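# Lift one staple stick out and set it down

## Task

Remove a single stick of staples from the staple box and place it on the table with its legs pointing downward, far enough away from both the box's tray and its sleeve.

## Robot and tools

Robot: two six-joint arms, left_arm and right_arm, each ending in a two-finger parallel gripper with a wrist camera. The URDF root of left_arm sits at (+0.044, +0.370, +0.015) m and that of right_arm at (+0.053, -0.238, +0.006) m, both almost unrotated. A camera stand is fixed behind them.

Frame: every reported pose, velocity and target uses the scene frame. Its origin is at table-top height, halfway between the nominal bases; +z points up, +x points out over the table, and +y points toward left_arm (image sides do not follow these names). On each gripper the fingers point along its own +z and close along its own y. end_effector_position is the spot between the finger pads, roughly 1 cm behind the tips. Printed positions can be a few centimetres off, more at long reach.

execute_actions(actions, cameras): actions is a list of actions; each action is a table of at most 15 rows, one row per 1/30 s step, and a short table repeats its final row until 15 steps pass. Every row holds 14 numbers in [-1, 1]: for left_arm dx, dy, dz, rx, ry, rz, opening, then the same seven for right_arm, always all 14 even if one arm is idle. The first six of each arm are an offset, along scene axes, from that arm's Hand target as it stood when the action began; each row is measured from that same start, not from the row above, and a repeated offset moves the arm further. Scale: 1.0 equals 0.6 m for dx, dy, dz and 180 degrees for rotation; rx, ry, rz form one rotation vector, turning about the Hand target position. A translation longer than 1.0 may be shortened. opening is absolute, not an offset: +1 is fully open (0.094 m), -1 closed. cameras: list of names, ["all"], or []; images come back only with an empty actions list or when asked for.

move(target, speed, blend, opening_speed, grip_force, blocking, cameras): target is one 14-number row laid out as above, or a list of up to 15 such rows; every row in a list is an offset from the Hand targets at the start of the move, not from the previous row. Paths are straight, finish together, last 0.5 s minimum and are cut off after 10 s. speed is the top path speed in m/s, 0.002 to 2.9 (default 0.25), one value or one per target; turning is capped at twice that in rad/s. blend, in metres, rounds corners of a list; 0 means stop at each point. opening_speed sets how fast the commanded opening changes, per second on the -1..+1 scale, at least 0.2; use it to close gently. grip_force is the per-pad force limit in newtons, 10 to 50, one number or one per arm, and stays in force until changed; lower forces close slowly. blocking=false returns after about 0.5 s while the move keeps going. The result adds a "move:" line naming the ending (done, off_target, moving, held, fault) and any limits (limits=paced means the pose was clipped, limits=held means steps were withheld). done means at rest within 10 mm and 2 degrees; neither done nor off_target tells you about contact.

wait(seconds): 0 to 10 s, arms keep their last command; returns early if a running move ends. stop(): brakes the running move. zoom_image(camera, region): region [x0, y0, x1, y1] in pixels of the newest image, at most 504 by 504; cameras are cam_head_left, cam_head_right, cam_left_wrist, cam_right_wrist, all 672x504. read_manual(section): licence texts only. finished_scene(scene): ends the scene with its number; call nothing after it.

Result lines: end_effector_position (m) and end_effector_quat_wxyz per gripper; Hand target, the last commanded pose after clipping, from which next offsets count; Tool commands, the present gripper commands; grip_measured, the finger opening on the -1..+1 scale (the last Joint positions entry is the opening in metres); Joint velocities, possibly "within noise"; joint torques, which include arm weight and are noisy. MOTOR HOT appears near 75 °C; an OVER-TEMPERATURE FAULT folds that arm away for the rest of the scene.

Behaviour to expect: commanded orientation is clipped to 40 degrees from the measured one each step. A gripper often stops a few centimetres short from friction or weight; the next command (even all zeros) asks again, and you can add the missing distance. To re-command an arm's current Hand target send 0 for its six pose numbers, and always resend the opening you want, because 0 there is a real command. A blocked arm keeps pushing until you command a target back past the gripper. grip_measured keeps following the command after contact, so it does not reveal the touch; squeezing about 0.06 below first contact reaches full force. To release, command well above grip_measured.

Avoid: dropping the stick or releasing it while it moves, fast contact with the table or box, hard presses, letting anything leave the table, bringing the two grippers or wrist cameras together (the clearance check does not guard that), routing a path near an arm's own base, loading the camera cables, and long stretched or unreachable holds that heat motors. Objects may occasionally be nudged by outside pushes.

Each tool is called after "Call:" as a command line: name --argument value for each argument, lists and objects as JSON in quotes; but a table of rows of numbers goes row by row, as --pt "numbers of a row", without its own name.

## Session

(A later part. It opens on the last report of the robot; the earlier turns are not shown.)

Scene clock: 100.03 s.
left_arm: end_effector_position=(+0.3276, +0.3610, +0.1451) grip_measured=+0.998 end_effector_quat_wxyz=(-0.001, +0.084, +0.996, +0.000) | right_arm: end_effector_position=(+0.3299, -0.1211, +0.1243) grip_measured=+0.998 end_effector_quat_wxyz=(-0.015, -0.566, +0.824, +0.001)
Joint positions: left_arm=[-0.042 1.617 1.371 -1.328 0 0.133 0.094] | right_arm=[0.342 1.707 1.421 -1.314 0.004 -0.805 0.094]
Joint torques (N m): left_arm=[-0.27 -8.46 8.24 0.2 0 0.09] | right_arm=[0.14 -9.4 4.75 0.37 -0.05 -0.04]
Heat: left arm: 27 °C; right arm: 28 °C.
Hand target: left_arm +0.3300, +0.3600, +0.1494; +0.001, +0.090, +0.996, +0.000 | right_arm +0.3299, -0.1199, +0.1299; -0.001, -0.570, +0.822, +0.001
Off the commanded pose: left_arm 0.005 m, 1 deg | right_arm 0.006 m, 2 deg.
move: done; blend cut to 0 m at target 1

Call:
move --target '[0, 0, 0, 0, 0, 0, 1.0, -0.2448, 0.3628, -0.1082, 0.2387, -0.0739, 0.0360, 1.0]' --speed 0.2 --cameras '["cam_right_wrist", "cam_head_right"]'

Scene clock: 103.57 s.
left_arm: end_effector_position=(+0.3276, +0.3610, +0.1451) grip_measured=+0.998 end_effector_quat_wxyz=(-0.001, +0.084, +0.996, +0.000) | right_arm: end_effector_position=(+0.1835, +0.0930, +0.0628) grip_measured=+0.998 end_effector_quat_wxyz=(+0.290, -0.573, +0.731, +0.230)
Joint positions: left_arm=[-0.042 1.617 1.371 -1.328 0 0.133 0.094] | right_arm=[1.062 1.403 0.575 0.004 -0.147 -0.153 0.094]
Joint torques (N m): left_arm=[-0.32 -8.54 8.24 0.18 -0.01 0.1] | right_arm=[0.79 -4.19 4.86 1.92 -0.03 0.11]
Heat: left arm: 27 °C; right arm: 28 °C.
Hand target: left_arm +0.3300, +0.3600, +0.1494; +0.001, +0.090, +0.996, +0.000 | right_arm +0.1831, +0.0978, +0.0650; +0.300, -0.571, +0.727, +0.236
Off the commanded pose: left_arm 0.005 m, 1 deg | right_arm 0.005 m, 2 deg.
move: done
camera_calibration:
cam_right_wrist: T_world_to_cam=[[0.971164, -0.238376, 0.00420757, -0.157103], [-0.223812, -0.917626, -0.328435, 0.187561], [0.0821521, 0.318023, -0.944517, 0.104627], [0, 0, 0, 1]] pos_world=[0.185956, 0.101387, 0.161084]
Images, in order (width x height): cam_head_right 672x504, cam_right_wrist 672x504.

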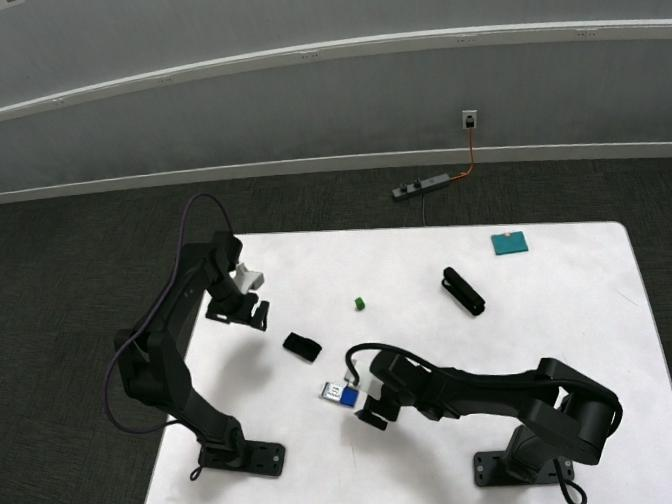

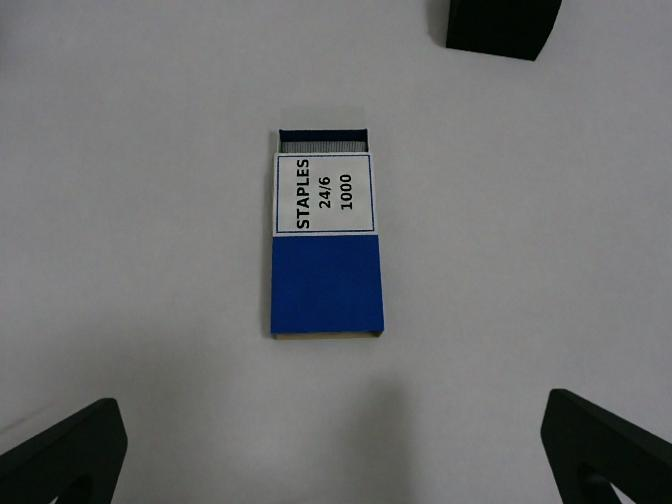

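Call:
zoom_image --camera "cam_right_wrist" --region '[260, 90, 390, 190]'

Call:
zoom_image --camera "cam_right_wrist" --region '[250, 300, 400, 360]'

Scaled by 3.877 from the camera's 672x504 image, which has a finer 960x720 frame.

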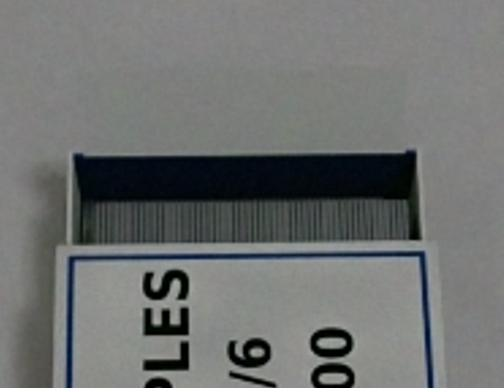

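Scaled by 3.360 from the camera's 672x504 image, which has a finer 960x720 frame.

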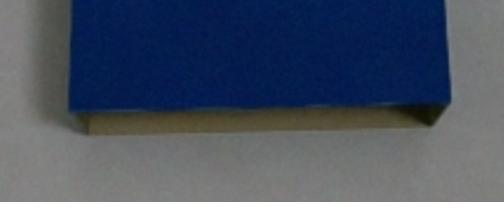

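Call:
move --target '[0, 0, 0, 0, 0, 0, 1.0, 0.0133, 0.0640, -0.0667, 0, 0, 0, 0.1]' --speed 0.08 --cameras '["cam_right_wrist"]'

Scene clock: 107.73 s.
left_arm: end_effector_position=(+0.3276, +0.3610, +0.1451) grip_measured=+0.998 end_effector_quat_wxyz=(-0.001, +0.084, +0.996, +0.000) | right_arm: end_effector_position=(+0.1863, +0.1183, +0.0114) grip_measured=+0.102 end_effector_quat_wxyz=(+0.275, -0.577, +0.737, +0.221)
Joint positions: left_arm=[-0.042 1.617 1.371 -1.328 0 0.133 0.094] | right_arm=[1.096 1.677 0.599 0.22 -0.123 -0.129 0.052]
Joint torques (N m): left_arm=[-0.28 -8.5 8.21 0.19 0.01 0.1] | right_arm=[0.79 -5.72 6.71 1.89 -0.03 0.13]
Heat: left arm: 27 °C; right arm: 28 °C.
Hand target: left_arm +0.3300, +0.3600, +0.1494; +0.001, +0.090, +0.996, +0.000 | right_arm +0.1910, +0.1361, +0.0249; +0.300, -0.571, +0.727, +0.236
Off the commanded pose: left_arm 0.005 m, 1 deg | right_arm 0.023 m, 4 deg.
move: off_target (right_arm)
camera_calibration:
cam_right_wrist: T_world_to_cam=[[0.971319, -0.23778, -0.00078273, -0.153692], [-0.227535, -0.928501, -0.293453, 0.196173], [0.0690505, 0.285214, -0.955973, 0.0542049], [0, 0, 0, 1]] pos_world=[0.190178, 0.130142, 0.109266]
Images, in order (width x height): cam_right_wrist 672x504.

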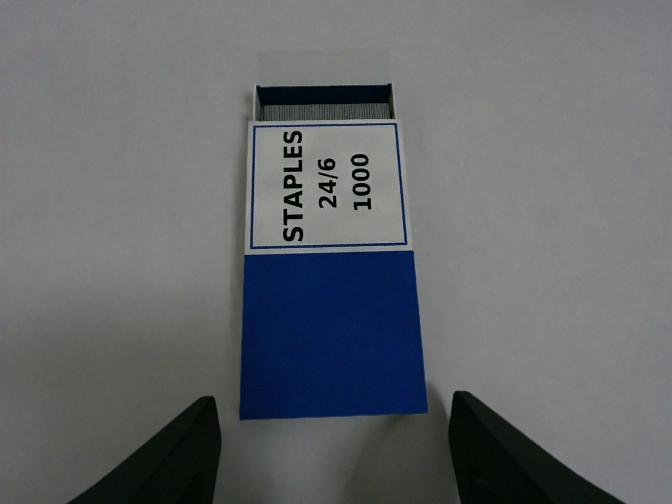

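Call:
move --target '[0, 0, 0, 0, 0, 0, 1.0, 0, 0, 0.025, 0, 0, 0, 0.1]' --speed 0.05

Scene clock: 109.37 s.
left_arm: end_effector_position=(+0.3276, +0.3610, +0.1451) grip_measured=+0.998 end_effector_quat_wxyz=(-0.001, +0.084, +0.996, +0.000) | right_arm: end_effector_position=(+0.1872, +0.1201, +0.0176) grip_measured=+0.102 end_effector_quat_wxyz=(+0.272, -0.577, +0.738, +0.219)
Joint positions: left_arm=[-0.042 1.617 1.371 -1.328 0 0.133 0.094] | right_arm=[1.096 1.662 0.625 0.17 -0.123 -0.129 0.052]
Joint torques (N m): left_arm=[-0.29 -8.5 8.24 0.17 0.01 0.1] | right_arm=[0.8 -8.68 6.75 1.67 -0.04 0.1]
Heat: left arm: 28 °C; right arm: 28 °C.
Hand target: left_arm +0.3300, +0.3600, +0.1494; +0.001, +0.090, +0.996, +0.000 | right_arm +0.1911, +0.1361, +0.0399; +0.300, -0.571, +0.727, +0.236
Off the commanded pose: left_arm 0.005 m, 1 deg | right_arm 0.028 m, 4 deg.
move: off_target (right_arm)

Call:
move --target '[0, 0, 0, 0, 0, 0, 1.0, 0.0067, 0.03, 0.005, 0, 0, 0, 0.1]' --speed 0.05

Scene clock: 111.00 s.
left_arm: end_effector_position=(+0.3276, +0.3610, +0.1451) grip_measured=+0.998 end_effector_quat_wxyz=(-0.001, +0.084, +0.996, +0.000) | right_arm: end_effector_position=(+0.1927, +0.1411, +0.0321) grip_measured=+0.102 end_effector_quat_wxyz=(+0.285, -0.575, +0.733, +0.226)
Joint positions: left_arm=[-0.042 1.617 1.371 -1.328 0 0.133 0.094] | right_arm=[1.108 1.684 0.702 0.148 -0.115 -0.12 0.052]
Joint torques (N m): left_arm=[-0.32 -8.5 8.17 0.17 0.02 0.12] | right_arm=[0.79 -6.16 7.02 1.67 0 0.11]
Heat: left arm: 28 °C; right arm: 28 °C.
Hand target: left_arm +0.3300, +0.3600, +0.1494; +0.001, +0.090, +0.996, +0.000 | right_arm +0.1952, +0.1541, +0.0429; +0.300, -0.571, +0.727, +0.236
Off the commanded pose: left_arm 0.005 m, 1 deg | right_arm 0.017 m, 2 deg.
move: off_target (right_arm)

Call:
move --target '[0, 0, 0, 0, 0, 0, 1.0, 0, 0, -0.0167, 0, 0, 0, 0.1]' --speed 0.04

Scene clock: 112.33 s.
left_arm: end_effector_position=(+0.3276, +0.3610, +0.1451) grip_measured=+0.998 end_effector_quat_wxyz=(-0.001, +0.084, +0.996, +0.000) | right_arm: end_effector_position=(+0.1933, +0.1425, +0.0244) grip_measured=+0.102 end_effector_quat_wxyz=(+0.282, -0.575, +0.734, +0.224)
Joint positions: left_arm=[-0.042 1.617 1.371 -1.328 0 0.133 0.094] | right_arm=[1.108 1.715 0.702 0.172 -0.115 -0.12 0.052]
Joint torques (N m): left_arm=[-0.27 -8.47 8.21 0.19 0 0.1] | right_arm=[0.77 -6.26 5.68 1.93 -0.02 0.12]
Heat: left arm: 28 °C; right arm: 28 °C.
Hand target: left_arm +0.3300, +0.3600, +0.1494; +0.001, +0.090, +0.996, +0.000 | right_arm +0.1951, +0.1541, +0.0328; +0.300, -0.571, +0.727, +0.236
Off the commanded pose: left_arm 0.005 m, 1 deg | right_arm 0.015 m, 3 deg.
move: off_target (right_arm)

Call:
move --target '[0, 0, 0, 0, 0, 0, 1.0, 0, 0, -0.0125, 0, 0, 0, 0.1]' --speed 0.04 --cameras '["cam_right_wrist"]'

Scene clock: 113.57 s.
left_arm: end_effector_position=(+0.3276, +0.3610, +0.1451) grip_measured=+0.998 end_effector_quat_wxyz=(-0.001, +0.084, +0.996, +0.000) | right_arm: end_effector_position=(+0.1948, +0.1461, +0.0203) grip_measured=+0.102 end_effector_quat_wxyz=(+0.286, -0.574, +0.733, +0.226)
Joint positions: left_arm=[-0.042 1.617 1.371 -1.328 0 0.133 0.094] | right_arm=[1.108 1.741 0.702 0.207 -0.115 -0.12 0.052]
Joint torques (N m): left_arm=[-0.28 -8.51 8.24 0.18 -0.01 0.09] | right_arm=[0.81 -6.42 4.9 1.97 -0.03 0.11]
Heat: left arm: 28 °C; right arm: 28 °C.
Hand target: left_arm +0.3300, +0.3600, +0.1494; +0.001, +0.090, +0.996, +0.000 | right_arm +0.1951, +0.1542, +0.0253; +0.300, -0.571, +0.727, +0.236
Off the commanded pose: left_arm 0.005 m, 1 deg | right_arm 0.010 m, 2 deg.
move: done
camera_calibration:
cam_right_wrist: T_world_to_cam=[[0.971275, -0.237928, 0.00383777, -0.155439], [-0.224409, -0.921212, -0.31782, 0.225265], [0.0791538, 0.307829, -0.948143, 0.048821], [0, 0, 0, 1]] pos_world=[0.197661, 0.155505, 0.118479]
Images, in order (width x height): cam_right_wrist 672x504.

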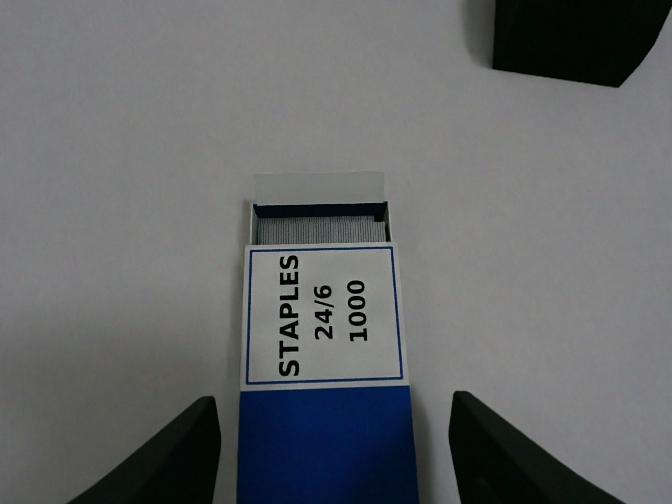

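Call:
zoom_image --camera "cam_right_wrist" --region '[230, 150, 410, 270]'

Call:
zoom_image --camera "cam_right_wrist" --region '[330, 160, 410, 250]'

Scaled by 2.800 from the camera's 672x504 image, which has a finer 960x720 frame.

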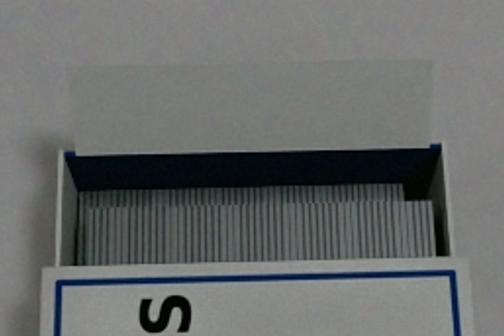

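Scaled by 5.600 from the camera's 672x504 image, which has a finer 960x720 frame.

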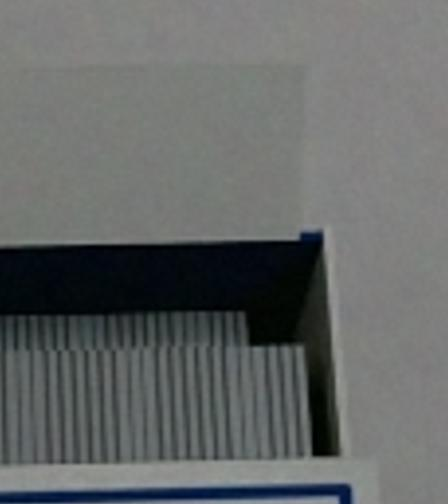

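Call:
move --target '[0, 0, 0, 0, 0, 0, 1.0, 0, 0, 0, 0, 0, 0, -0.26]' --speed 0.05 --grip_force '[50, 20]' --opening_speed 0.3 --cameras '["cam_right_wrist"]'

Scene clock: 116.30 s.
left_arm: end_effector_position=(+0.3276, +0.3610, +0.1451) grip_measured=+0.998 end_effector_quat_wxyz=(-0.001, +0.084, +0.996, +0.000) | right_arm: end_effector_position=(+0.1950, +0.1462, +0.0204) grip_measured=-0.232 end_effector_quat_wxyz=(+0.286, -0.574, +0.733, +0.226)
Joint positions: left_arm=[-0.042 1.617 1.371 -1.328 0 0.133 0.094] | right_arm=[1.108 1.741 0.702 0.208 -0.115 -0.12 0.036]
Joint torques (N m): left_arm=[-0.4 -8.5 8.13 0.18 -0.02 0.1] | right_arm=[0.76 -6.39 4.9 1.93 -0.02 0.11]
Heat: left arm: 28 °C; right arm: 29 °C.
Hand target: left_arm +0.3300, +0.3600, +0.1494; +0.001, +0.090, +0.996, +0.000 | right_arm +0.1952, +0.1541, +0.0253; +0.300, -0.571, +0.727, +0.236
Off the commanded pose: left_arm 0.005 m, 1 deg | right_arm 0.009 m, 2 deg.
grip_force (N): 50, 20
move: done
camera_calibration:
cam_right_wrist: T_world_to_cam=[[0.971221, -0.238141, 0.00425418, -0.155421], [-0.22443, -0.920991, -0.318445, 0.225432], [0.0797529, 0.308326, -0.947932, 0.048665], [0, 0, 0, 1]] pos_world=[0.19766, 0.155604, 0.11858]
Images, in order (width x height): cam_right_wrist 672x504.

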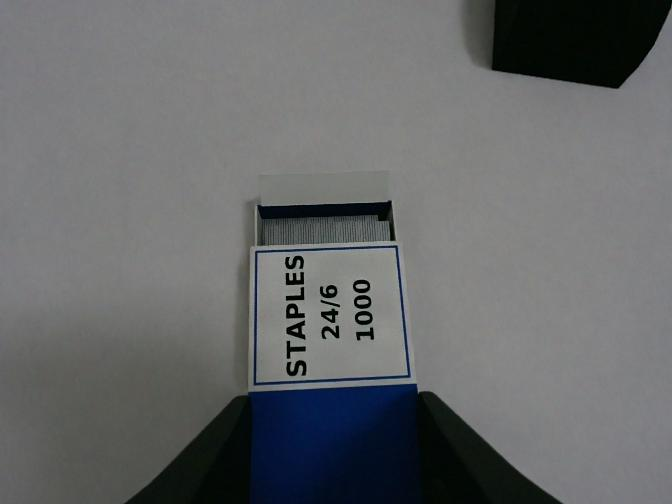

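Call:
move --target '[0, 0, 0, 0, 0, 0, 1.0, 0, 0, 0.02, 0, 0, 0, -0.26]' --speed 0.05 --cameras '["cam_right_wrist"]'

Scene clock: 118.47 s.
left_arm: end_effector_position=(+0.3276, +0.3610, +0.1451) grip_measured=+0.998 end_effector_quat_wxyz=(-0.001, +0.084, +0.996, +0.000) | right_arm: end_effector_position=(+0.1941, +0.1442, +0.0202) grip_measured=-0.234 end_effector_quat_wxyz=(+0.283, -0.575, +0.734, +0.224)
Joint positions: left_arm=[-0.042 1.617 1.371 -1.328 0 0.133 0.094] | right_arm=[1.108 1.734 0.702 0.193 -0.115 -0.12 0.036]
Joint torques (N m): left_arm=[-0.32 -8.46 8.2 0.18 0 0.08] | right_arm=[0.79 -9.33 6.23 1.49 -0.04 0.12]
Heat: left arm: 28 °C; right arm: 29 °C.
Hand target: left_arm +0.3300, +0.3600, +0.1494; +0.001, +0.090, +0.996, +0.000 | right_arm +0.1952, +0.1541, +0.0374; +0.300, -0.571, +0.727, +0.236
Off the commanded pose: left_arm 0.005 m, 1 deg | right_arm 0.020 m, 3 deg.
grip_force (N): 50, 20
move: off_target (right_arm)
camera_calibration:
cam_right_wrist: T_world_to_cam=[[0.97122, -0.238166, 0.00276467, -0.155042], [-0.225611, -0.923619, -0.309883, 0.223757], [0.0763571, 0.300341, -0.950771, 0.05102], [0, 0, 0, 1]] pos_world=[0.197166, 0.154417, 0.118275]
Images, in order (width x height): cam_right_wrist 672x504.

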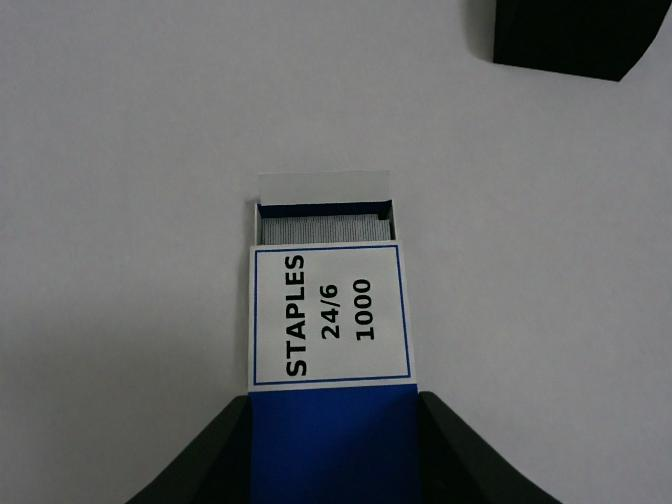

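Call:
move --target '[0, 0, 0, 0, 0, 0, 1.0, 0, 0, 0.0167, 0, 0, 0, -0.26]' --speed 0.05

Scene clock: 119.70 s.
left_arm: end_effector_position=(+0.3276, +0.3610, +0.1451) grip_measured=+0.998 end_effector_quat_wxyz=(-0.001, +0.084, +0.996, +0.000) | right_arm: end_effector_position=(+0.1911, +0.1372, +0.0222) grip_measured=-0.234 end_effector_quat_wxyz=(+0.270, -0.578, +0.739, +0.217)
Joint positions: left_arm=[-0.042 1.617 1.371 -1.328 0 0.133 0.094] | right_arm=[1.108 1.705 0.707 0.127 -0.115 -0.12 0.036]
Joint torques (N m): left_arm=[-0.35 -8.53 8.27 0.2 0 0.09] | right_arm=[0.79 -9.58 7.04 1.65 -0.04 0.11]
Heat: left arm: 28 °C; right arm: 29 °C.
Hand target: left_arm +0.3300, +0.3600, +0.1494; +0.001, +0.090, +0.996, +0.000 | right_arm +0.1952, +0.1542, +0.0474; +0.301, -0.571, +0.727, +0.236
Off the commanded pose: left_arm 0.005 m, 1 deg | right_arm 0.031 m, 4 deg.
grip_force (N): 50, 20
move: off_target (right_arm)

Call:
move --target '[0, 0, 0, 0, 0, 0, 1.0, 0.0667, -0.125, 0.0, 0, 0, 0, -0.26]' --speed 0.06 --cameras '["cam_right_wrist", "cam_head_left"]'

Scene clock: 122.53 s.
left_arm: end_effector_position=(+0.3276, +0.3610, +0.1451) grip_measured=+0.998 end_effector_quat_wxyz=(-0.001, +0.084, +0.996, +0.000) | right_arm: end_effector_position=(+0.2346, +0.0751, +0.0359) grip_measured=-0.234 end_effector_quat_wxyz=(+0.284, -0.571, +0.738, +0.222)
Joint positions: left_arm=[-0.042 1.617 1.371 -1.328 0 0.133 0.094] | right_arm=[0.851 1.541 0.584 0.08 -0.275 -0.309 0.036]
Joint torques (N m): left_arm=[-0.27 -8.53 8.17 0.18 0.01 0.09] | right_arm=[-0.51 -7.84 4.64 1.63 -0.4 -0.03]
Heat: left arm: 28 °C; right arm: 29 °C.
Hand target: left_arm +0.3300, +0.3600, +0.1494; +0.001, +0.090, +0.996, +0.000 | right_arm +0.2350, +0.0791, +0.0473; +0.300, -0.571, +0.727, +0.236
Off the commanded pose: left_arm 0.005 m, 1 deg | right_arm 0.012 m, 3 deg.
grip_force (N): 50, 20
move: off_target (right_arm)
camera_calibration:
cam_right_wrist: T_world_to_cam=[[0.96815, -0.250346, 0.0035003, -0.209308], [-0.236983, -0.920803, -0.309775, 0.176403], [0.0807741, 0.299079, -0.950803, 0.0826644], [0, 0, 0, 1]] pos_world=[0.237769, 0.0853102, 0.133976]
Images, in order (width x height): cam_head_left 672x504, cam_right_wrist 672x504.

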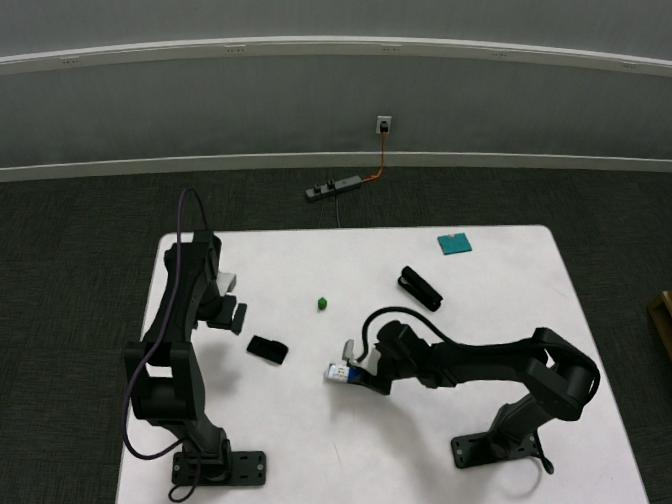

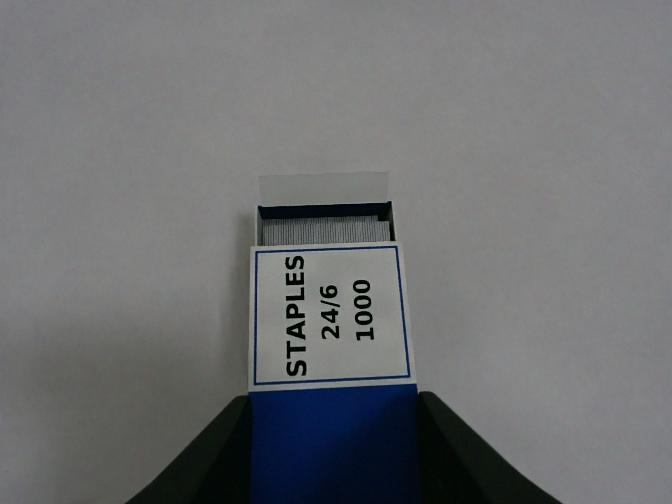

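Call:
move --target '[0, 0, 0, 0, 0, 0, 1.0, 0.0, 0.0, -0.02, 0, 0, 0, -0.26]' --speed 0.04

Scene clock: 123.90 s.
left_arm: end_effector_position=(+0.3276, +0.3610, +0.1451) grip_measured=+0.998 end_effector_quat_wxyz=(-0.001, +0.084, +0.996, +0.000) | right_arm: end_effector_position=(+0.2334, +0.0737, +0.0309) grip_measured=-0.234 end_effector_quat_wxyz=(+0.287, -0.571, +0.736, +0.223)
Joint positions: left_arm=[-0.042 1.617 1.371 -1.328 0 0.133 0.094] | right_arm=[0.851 1.55 0.561 0.12 -0.275 -0.31 0.036]
Joint torques (N m): left_arm=[-0.25 -8.47 8.23 0.18 -0.01 0.1] | right_arm=[-0.57 -4.98 4.55 1.88 -0.39 -0.02]
Heat: left arm: 28 °C; right arm: 29 °C.
Hand target: left_arm +0.3300, +0.3600, +0.1494; +0.001, +0.090, +0.996, +0.000 | right_arm +0.2351, +0.0791, +0.0353; +0.300, -0.571, +0.727, +0.236
Off the commanded pose: left_arm 0.005 m, 1 deg | right_arm 0.007 m, 2 deg.
grip_force (N): 50, 20
move: done

Call:
move --target '[0, 0, 0, 0, 0, 0, 1.0, 0.0, 0.0, -0.01, 0, 0, 0, -0.26]' --speed 0.03

Call:
move --target '[0, 0, 0, 0, 0, 0, 1.0, 0.0, 0.0, -0.007, 0, 0, 0, -0.26]' --speed 0.03

Scene clock: 125.27 s.
left_arm: end_effector_position=(+0.3276, +0.3610, +0.1451) grip_measured=+0.998 end_effector_quat_wxyz=(-0.001, +0.084, +0.996, +0.000) | right_arm: end_effector_position=(+0.2335, +0.0737, +0.0249) grip_measured=-0.234 end_effector_quat_wxyz=(+0.288, -0.571, +0.736, +0.223)
Joint positions: left_arm=[-0.042 1.617 1.371 -1.328 0 0.133 0.094] | right_arm=[0.851 1.572 0.55 0.153 -0.275 -0.311 0.036]
Joint torques (N m): left_arm=[-0.24 -8.53 8.2 0.19 -0.01 0.1] | right_arm=[-0.55 -5.03 4.49 1.91 -0.38 -0.02]
Heat: left arm: 28 °C; right arm: 29 °C.
Hand target: left_arm +0.3300, +0.3600, +0.1494; +0.001, +0.090, +0.996, +0.000 | right_arm +0.2351, +0.0791, +0.0293; +0.300, -0.571, +0.727, +0.236
Off the commanded pose: left_arm 0.005 m, 1 deg | right_arm 0.007 m, 2 deg.
grip_force (N): 50, 20
move: done

Scene clock: 126.13 s.
left_arm: end_effector_position=(+0.3276, +0.3610, +0.1451) grip_measured=+0.998 end_effector_quat_wxyz=(-0.001, +0.084, +0.996, +0.000) | right_arm: end_effector_position=(+0.2336, +0.0740, +0.0209) grip_measured=-0.234 end_effector_quat_wxyz=(+0.288, -0.571, +0.736, +0.223)
Joint positions: left_arm=[-0.042 1.617 1.371 -1.328 0 0.133 0.094] | right_arm=[0.851 1.588 0.543 0.177 -0.275 -0.311 0.036]
Joint torques (N m): left_arm=[-0.23 -8.46 8.25 0.18 0 0.1] | right_arm=[-0.49 -5 4.29 1.89 -0.38 -0.02]
Heat: left arm: 28 °C; right arm: 30 °C.
Hand target: left_arm +0.3300, +0.3600, +0.1494; +0.001, +0.090, +0.996, +0.000 | right_arm +0.2351, +0.0791, +0.0250; +0.300, -0.571, +0.727, +0.236
Off the commanded pose: left_arm 0.005 m, 1 deg | right_arm 0.007 m, 2 deg.
grip_force (N): 50, 20
move: done

Call:
move --target '[0, 0, 0, 0, 0, 0, 1.0, 0.0, 0.0, -0.005, 0, 0, 0, -0.26]' --speed 0.02 --cameras '["cam_right_wrist", "cam_head_left"]'

Scene clock: 127.20 s.
left_arm: end_effector_position=(+0.3276, +0.3610, +0.1451) grip_measured=+0.998 end_effector_quat_wxyz=(-0.001, +0.084, +0.996, +0.000) | right_arm: end_effector_position=(+0.2349, +0.0761, +0.0204) grip_measured=-0.234 end_effector_quat_wxyz=(+0.292, -0.571, +0.734, +0.225)
Joint positions: left_arm=[-0.042 1.617 1.371 -1.328 0 0.133 0.094] | right_arm=[0.851 1.599 0.543 0.197 -0.277 -0.311 0.036]
Joint torques (N m): left_arm=[-0.31 -8.49 8.24 0.18 -0.01 0.1] | right_arm=[-0.5 -5.07 3.9 1.85 -0.36 -0.02]
Heat: left arm: 28 °C; right arm: 30 °C.
Hand target: left_arm +0.3300, +0.3600, +0.1494; +0.001, +0.090, +0.996, +0.000 | right_arm +0.2351, +0.0791, +0.0221; +0.300, -0.571, +0.727, +0.236
Off the commanded pose: left_arm 0.005 m, 1 deg | right_arm 0.003 m, 2 deg.
grip_force (N): 50, 20
move: done
camera_calibration:
cam_right_wrist: T_world_to_cam=[[0.968798, -0.247651, 0.0100067, -0.209795], [-0.231064, -0.917043, -0.325025, 0.171289], [0.0896694, 0.312571, -0.945653, 0.0644137], [0, 0, 0, 1]] pos_world=[0.237052, 0.0849898, 0.118686]
Images, in order (width x height): cam_head_left 672x504, cam_right_wrist 672x504.

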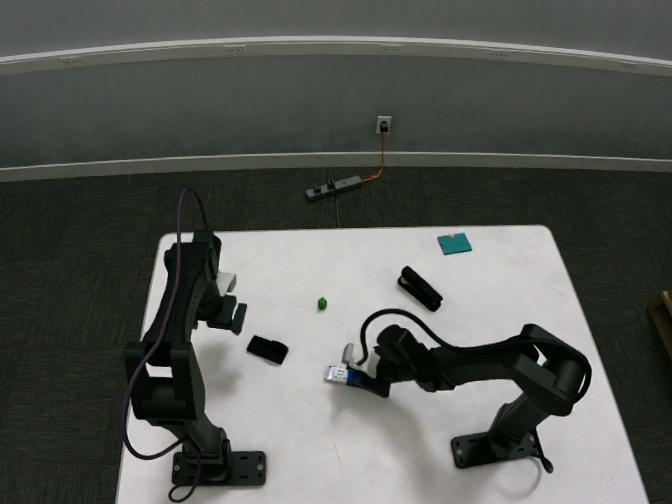

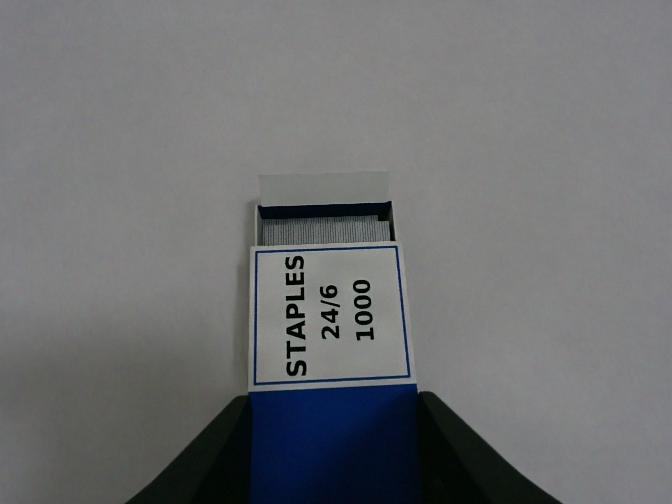

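Call:
move --target '[-0.104, -0.313, -0.1212, -0.2449, 0.0511, -0.0144, -0.4, 0, 0, 0, 0, 0, 0, -0.26]' --speed 0.15 --cameras '["all"]'

Scene clock: 134.47 s.
left_arm: end_effector_position=(+0.2724, +0.1744, +0.0842) grip_measured=-0.398 end_effector_quat_wxyz=(-0.030, +0.109, +0.920, -0.374) | right_arm: end_effector_position=(+0.2350, +0.0762, +0.0204) grip_measured=-0.234 end_effector_quat_wxyz=(+0.292, -0.571, +0.734, +0.225)
Joint positions: left_arm=[-0.29 1.617 0.911 -0.784 0.766 -0.079 0.028] | right_arm=[0.851 1.599 0.543 0.198 -0.277 -0.311 0.036]
Joint torques (N m): left_arm=[-0.32 -6.39 4.21 0.72 0.54 -0.08] | right_arm=[-0.5 -5.05 3.96 1.87 -0.37 -0.02]
Heat: left arm: 28 °C; right arm: 31 °C.
Hand target: left_arm +0.2677, +0.1722, +0.0767; -0.043, +0.105, +0.918, -0.380 | right_arm +0.2351, +0.0791, +0.0222; +0.300, -0.571, +0.727, +0.236
Off the commanded pose: left_arm 0.009 m, 2 deg | right_arm 0.003 m, 2 deg.
grip_force (N): 50, 20
move: done
camera_calibration:
cam_left_wrist: T_world_to_cam=[[-0.174747, -0.689118, 0.703264, 0.105225], [-0.82274, 0.494567, 0.280184, 0.151998], [-0.540891, -0.529641, -0.653389, 0.380292], [0, 0, 0, 1]] pos_world=[0.349139, 0.198758, 0.131891]
cam_right_wrist: T_world_to_cam=[[0.96878, -0.247715, 0.0101113, -0.209798], [-0.23106, -0.916925, -0.32536, 0.171317], [0.0898678, 0.312866, -0.945536, 0.0643282], [0, 0, 0, 1]] pos_world=[0.237051, 0.0849892, 0.118686]

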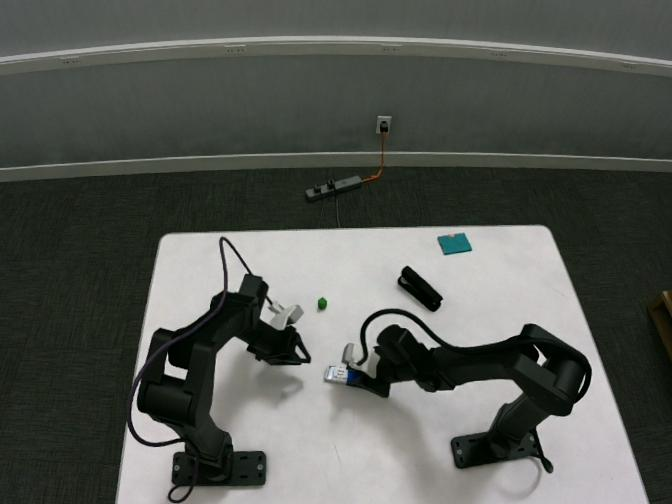

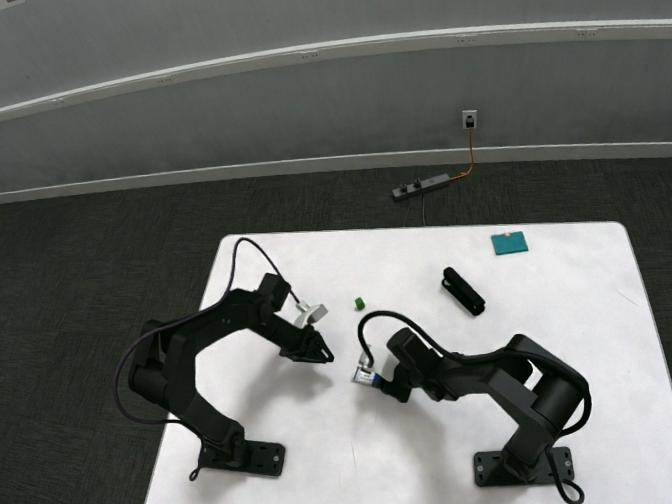

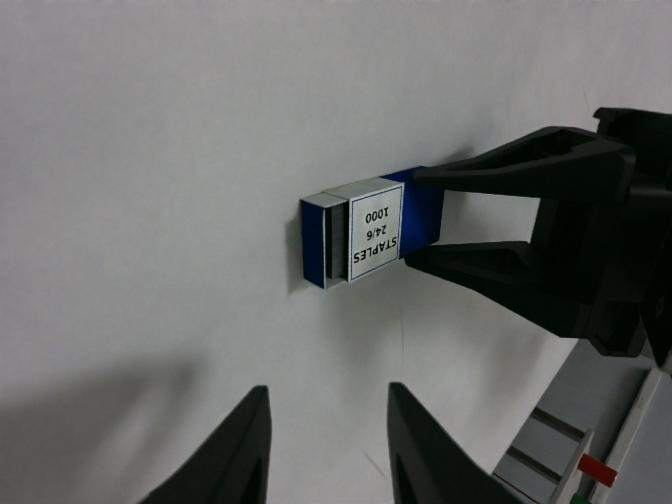

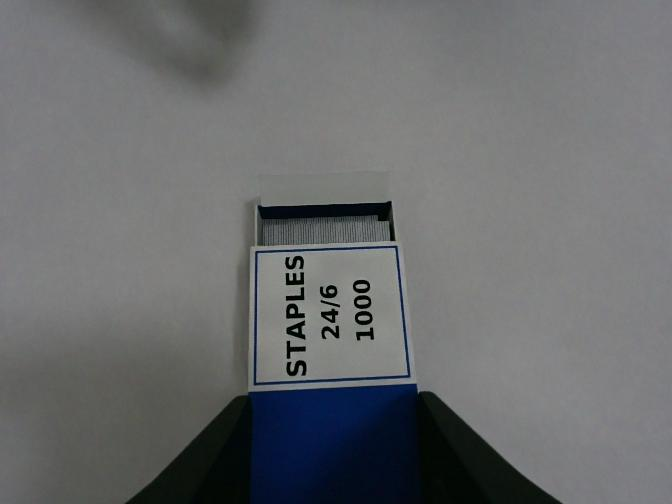

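Call:
zoom_image --camera "cam_left_wrist" --region '[270, 150, 470, 310]'

Call:
zoom_image --camera "cam_left_wrist" --region '[285, 175, 375, 305]'

Scaled by 2.520 from the camera's 672x504 image, which has a finer 960x720 frame.

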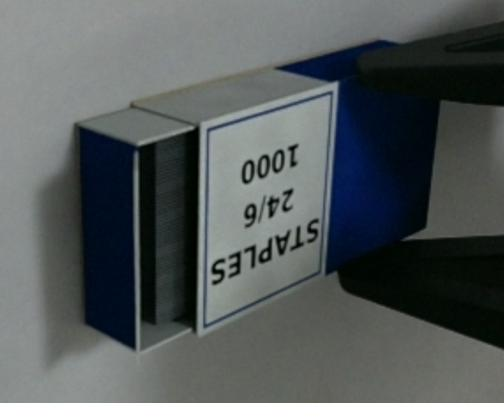

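Scaled by 3.877 from the camera's 672x504 image, which has a finer 960x720 frame.

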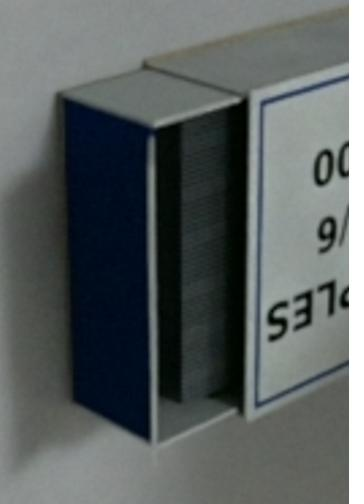

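Call:
zoom_image --camera "cam_left_wrist" --region '[300, 270, 350, 310]'

Call:
zoom_image --camera "cam_left_wrist" --region '[295, 185, 355, 235]'

Call:
zoom_image --camera "cam_right_wrist" --region '[240, 160, 410, 260]'

Scaled by 10.080 from the camera's 672x504 image, which has a finer 960x720 frame.

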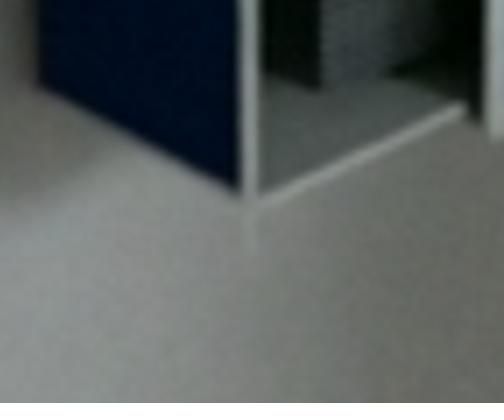

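Scaled by 8.400 from the camera's 672x504 image, which has a finer 960x720 frame.

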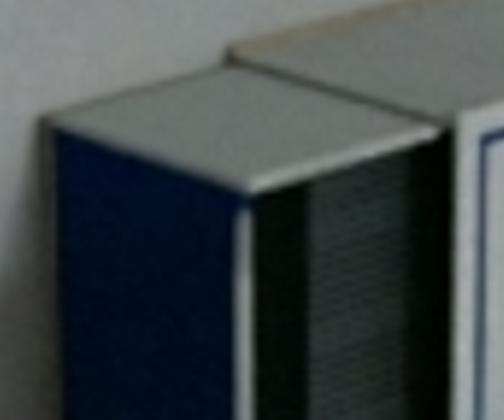

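Scaled by 2.965 from the camera's 672x504 image, which has a finer 960x720 frame.

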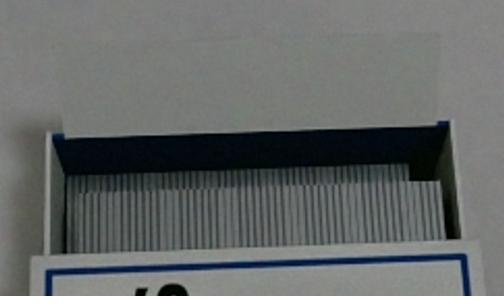

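Call:
move --target '[-0.0013, -0.0515, -0.0552, 0, 0, 0, -0.4, 0, 0, 0, 0, 0, 0, -0.26]' --speed 0.06 --cameras '["cam_left_wrist"]'

Scene clock: 143.60 s.
left_arm: end_effector_position=(+0.2722, +0.1410, +0.0528) grip_measured=-0.398 end_effector_quat_wxyz=(-0.031, +0.109, +0.918, -0.381) | right_arm: end_effector_position=(+0.2350, +0.0762, +0.0204) grip_measured=-0.234 end_effector_quat_wxyz=(+0.292, -0.571, +0.734, +0.225)
Joint positions: left_arm=[-0.4 1.703 0.847 -0.526 0.766 -0.232 0.028] | right_arm=[0.851 1.599 0.543 0.198 -0.277 -0.311 0.036]
Joint torques (N m): left_arm=[-0.23 -6.99 3.88 0.89 0.43 -0.01] | right_arm=[-0.51 -5.07 4.03 1.87 -0.37 -0.01]
Heat: left arm: 27 °C; right arm: 32 °C.
Hand target: left_arm +0.2669, +0.1413, +0.0436; -0.043, +0.105, +0.918, -0.380 | right_arm +0.2351, +0.0791, +0.0222; +0.300, -0.571, +0.727, +0.236
Off the commanded pose: left_arm 0.011 m, 1 deg | right_arm 0.003 m, 2 deg.
grip_force (N): 50, 20
move: off_target (left_arm)
camera_calibration:
cam_left_wrist: T_world_to_cam=[[-0.172727, -0.678422, 0.714079, 0.101658], [-0.82134, 0.499361, 0.275754, 0.176313], [-0.54366, -0.538871, -0.643468, 0.343523], [0, 0, 0, 1]] pos_world=[0.349132, 0.166038, 0.0998352]
Images, in order (width x height): cam_left_wrist 672x504.

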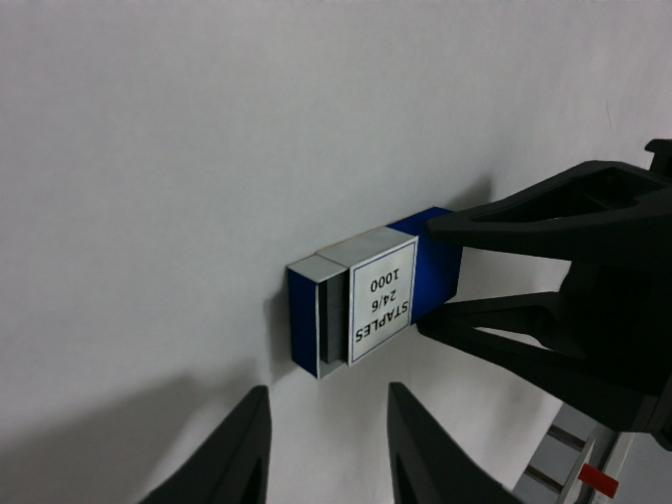

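Call:
zoom_image --camera "cam_left_wrist" --region '[270, 235, 370, 395]'

Call:
zoom_image --camera "cam_left_wrist" --region '[300, 350, 350, 400]'

Scaled by 3.150 from the camera's 672x504 image, which has a finer 960x720 frame.

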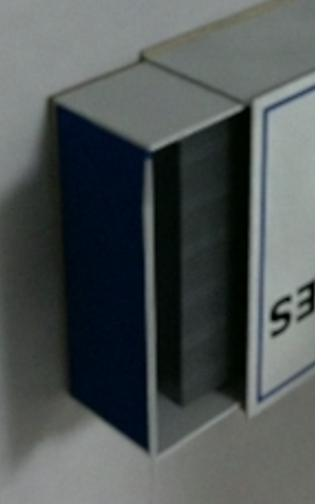

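Scaled by 10.080 from the camera's 672x504 image, which has a finer 960x720 frame.

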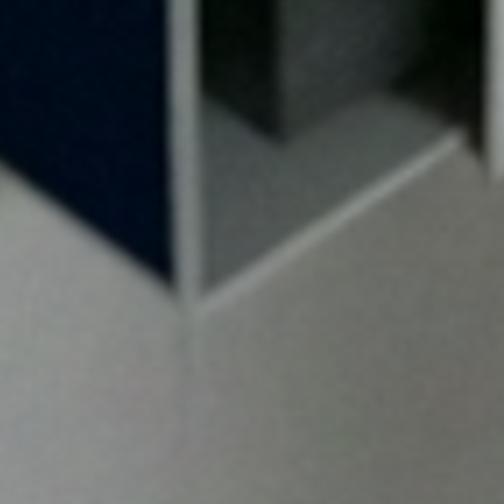

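Call:
move --target '[-0.0033, -0.017, -0.025, 0, 0, 0, -0.66, 0, 0, 0, 0, 0, 0, -0.26]' --speed 0.05 --cameras '["cam_left_wrist", "cam_right_wrist"]'

Scene clock: 147.27 s.
left_arm: end_effector_position=(+0.2703, +0.1300, +0.0390) grip_measured=-0.658 end_effector_quat_wxyz=(-0.032, +0.109, +0.916, -0.384) | right_arm: end_effector_position=(+0.2350, +0.0762, +0.0204) grip_measured=-0.234 end_effector_quat_wxyz=(+0.292, -0.571, +0.734, +0.225)
Joint positions: left_arm=[-0.436 1.743 0.819 -0.421 0.766 -0.283 0.016] | right_arm=[0.851 1.599 0.543 0.198 -0.277 -0.311 0.036]
Joint torques (N m): left_arm=[-0.39 -7.13 3.81 0.99 0.37 -0.01] | right_arm=[-0.53 -5.07 4.01 1.87 -0.37 -0.02]
Heat: left arm: 27 °C; right arm: 32 °C.
Hand target: left_arm +0.2649, +0.1312, +0.0286; -0.043, +0.105, +0.918, -0.380 | right_arm +0.2351, +0.0791, +0.0222; +0.300, -0.571, +0.727, +0.236
Off the commanded pose: left_arm 0.012 m, 1 deg | right_arm 0.003 m, 2 deg.
grip_force (N): 50, 20
move: off_target (left_arm)
camera_calibration:
cam_left_wrist: T_world_to_cam=[[-0.171048, -0.673285, 0.719326, 0.102458], [-0.820775, 0.501252, 0.273998, 0.183782], [-0.545042, -0.543538, -0.638354, 0.328524], [0, 0, 0, 1]] pos_world=[0.347429, 0.155427, 0.0856583]
cam_right_wrist: T_world_to_cam=[[0.96878, -0.247715, 0.0101113, -0.209798], [-0.23106, -0.916925, -0.32536, 0.171317], [0.0898678, 0.312866, -0.945536, 0.0643282], [0, 0, 0, 1]] pos_world=[0.237051, 0.0849892, 0.118686]
Images, in order (width x height): cam_left_wrist 672x504, cam_right_wrist 672x504.

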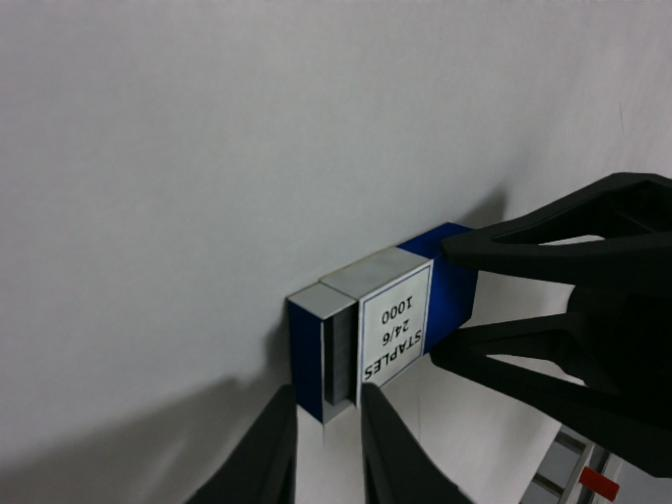

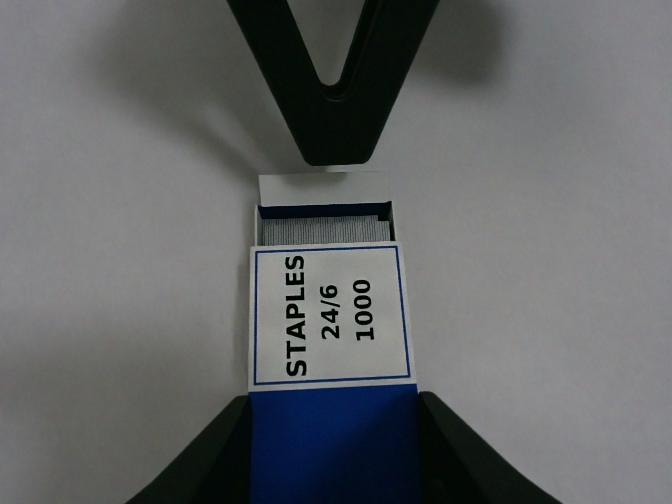

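Call:
zoom_image --camera "cam_left_wrist" --region '[260, 270, 400, 450]'

Call:
zoom_image --camera "cam_left_wrist" --region '[285, 380, 385, 480]'

Scaled by 2.800 from the camera's 672x504 image, which has a finer 960x720 frame.

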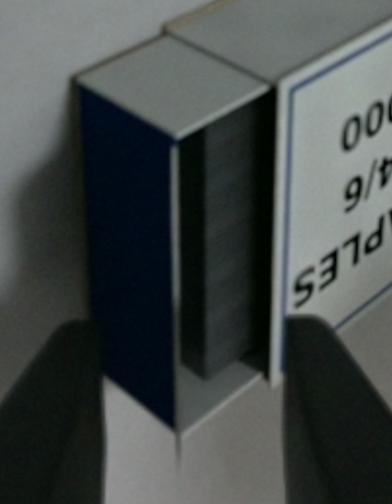

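Scaled by 5.040 from the camera's 672x504 image, which has a finer 960x720 frame.

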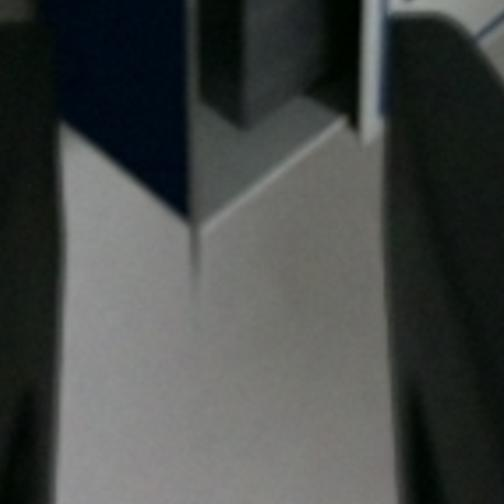

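Call:
zoom_image --camera "cam_left_wrist" --region '[305, 415, 345, 465]'

Call:
zoom_image --camera "cam_right_wrist" --region '[240, 150, 410, 250]'

Scaled by 10.080 from the camera's 672x504 image, which has a finer 960x720 frame.

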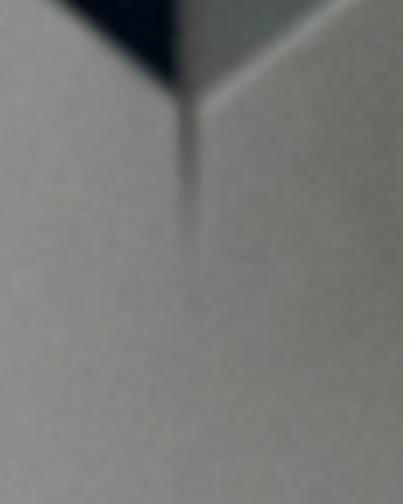

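Scaled by 2.965 from the camera's 672x504 image, which has a finer 960x720 frame.

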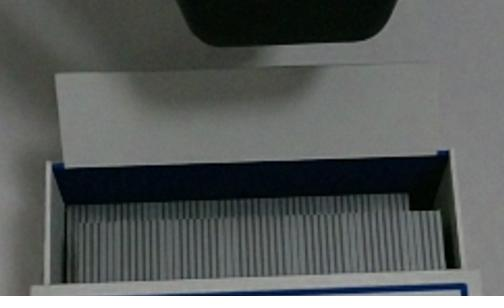

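Call:
move --target '[-0.0012, -0.0067, -0.0118, 0, 0, 0, -0.66, 0, 0, 0, 0, 0, 0, -0.26]' --speed 0.03 --cameras '["cam_left_wrist", "cam_right_wrist"]'

Scene clock: 157.00 s.
left_arm: end_effector_position=(+0.2700, +0.1258, +0.0324) grip_measured=-0.658 end_effector_quat_wxyz=(-0.031, +0.109, +0.916, -0.385) | right_arm: end_effector_position=(+0.2350, +0.0762, +0.0204) grip_measured=-0.234 end_effector_quat_wxyz=(+0.292, -0.571, +0.734, +0.225)
Joint positions: left_arm=[-0.45 1.764 0.808 -0.376 0.764 -0.303 0.016] | right_arm=[0.851 1.599 0.543 0.198 -0.277 -0.311 0.036]
Joint torques (N m): left_arm=[-0.42 -7.2 3.71 1.01 0.34 -0.03] | right_arm=[-0.55 -5 3.99 1.88 -0.37 -0.01]
Heat: left arm: 27 °C; right arm: 33 °C.
Hand target: left_arm +0.2643, +0.1271, +0.0216; -0.043, +0.105, +0.918, -0.380 | right_arm +0.2351, +0.0791, +0.0222; +0.300, -0.571, +0.727, +0.236
Off the commanded pose: left_arm 0.012 m, 2 deg | right_arm 0.003 m, 2 deg.
grip_force (N): 50, 20
move: off_target (left_arm)
camera_calibration:
cam_left_wrist: T_world_to_cam=[[-0.171037, -0.6721, 0.720436, 0.104101], [-0.821082, 0.501392, 0.272821, 0.187498], [-0.544584, -0.544874, -0.637606, 0.321849], [0, 0, 0, 1]] pos_world=[0.34703, 0.151323, 0.0790614]
cam_right_wrist: T_world_to_cam=[[0.96878, -0.247715, 0.0101113, -0.209798], [-0.23106, -0.916925, -0.32536, 0.171317], [0.0898678, 0.312866, -0.945536, 0.0643282], [0, 0, 0, 1]] pos_world=[0.237051, 0.0849892, 0.118686]
Images, in order (width x height): cam_left_wrist 672x504, cam_right_wrist 672x504.

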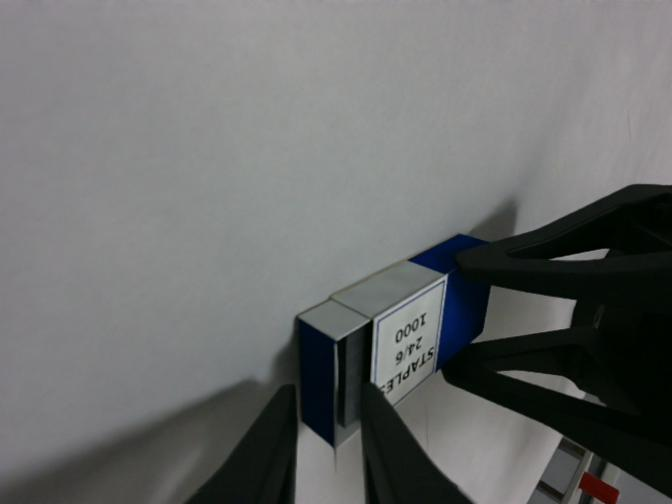

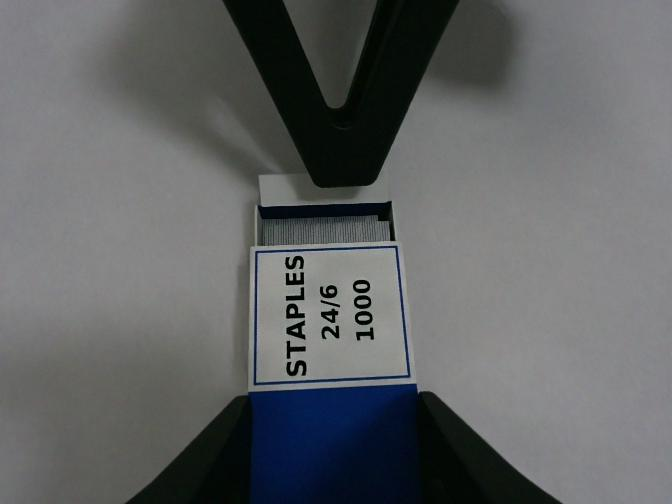

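Call:
zoom_image --camera "cam_left_wrist" --region '[280, 290, 400, 470]'

Call:
zoom_image --camera "cam_right_wrist" --region '[240, 150, 410, 250]'

Scaled by 2.800 from the camera's 672x504 image, which has a finer 960x720 frame.

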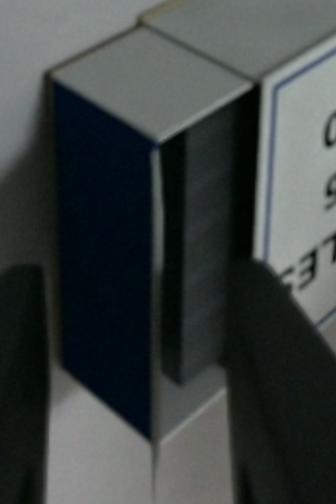

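Scaled by 2.965 from the camera's 672x504 image, which has a finer 960x720 frame.

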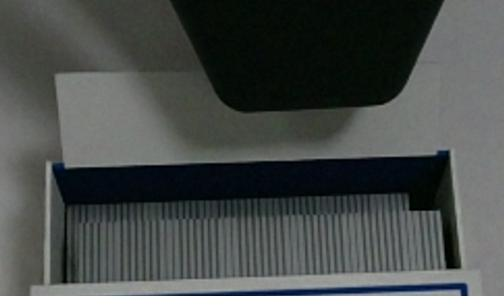

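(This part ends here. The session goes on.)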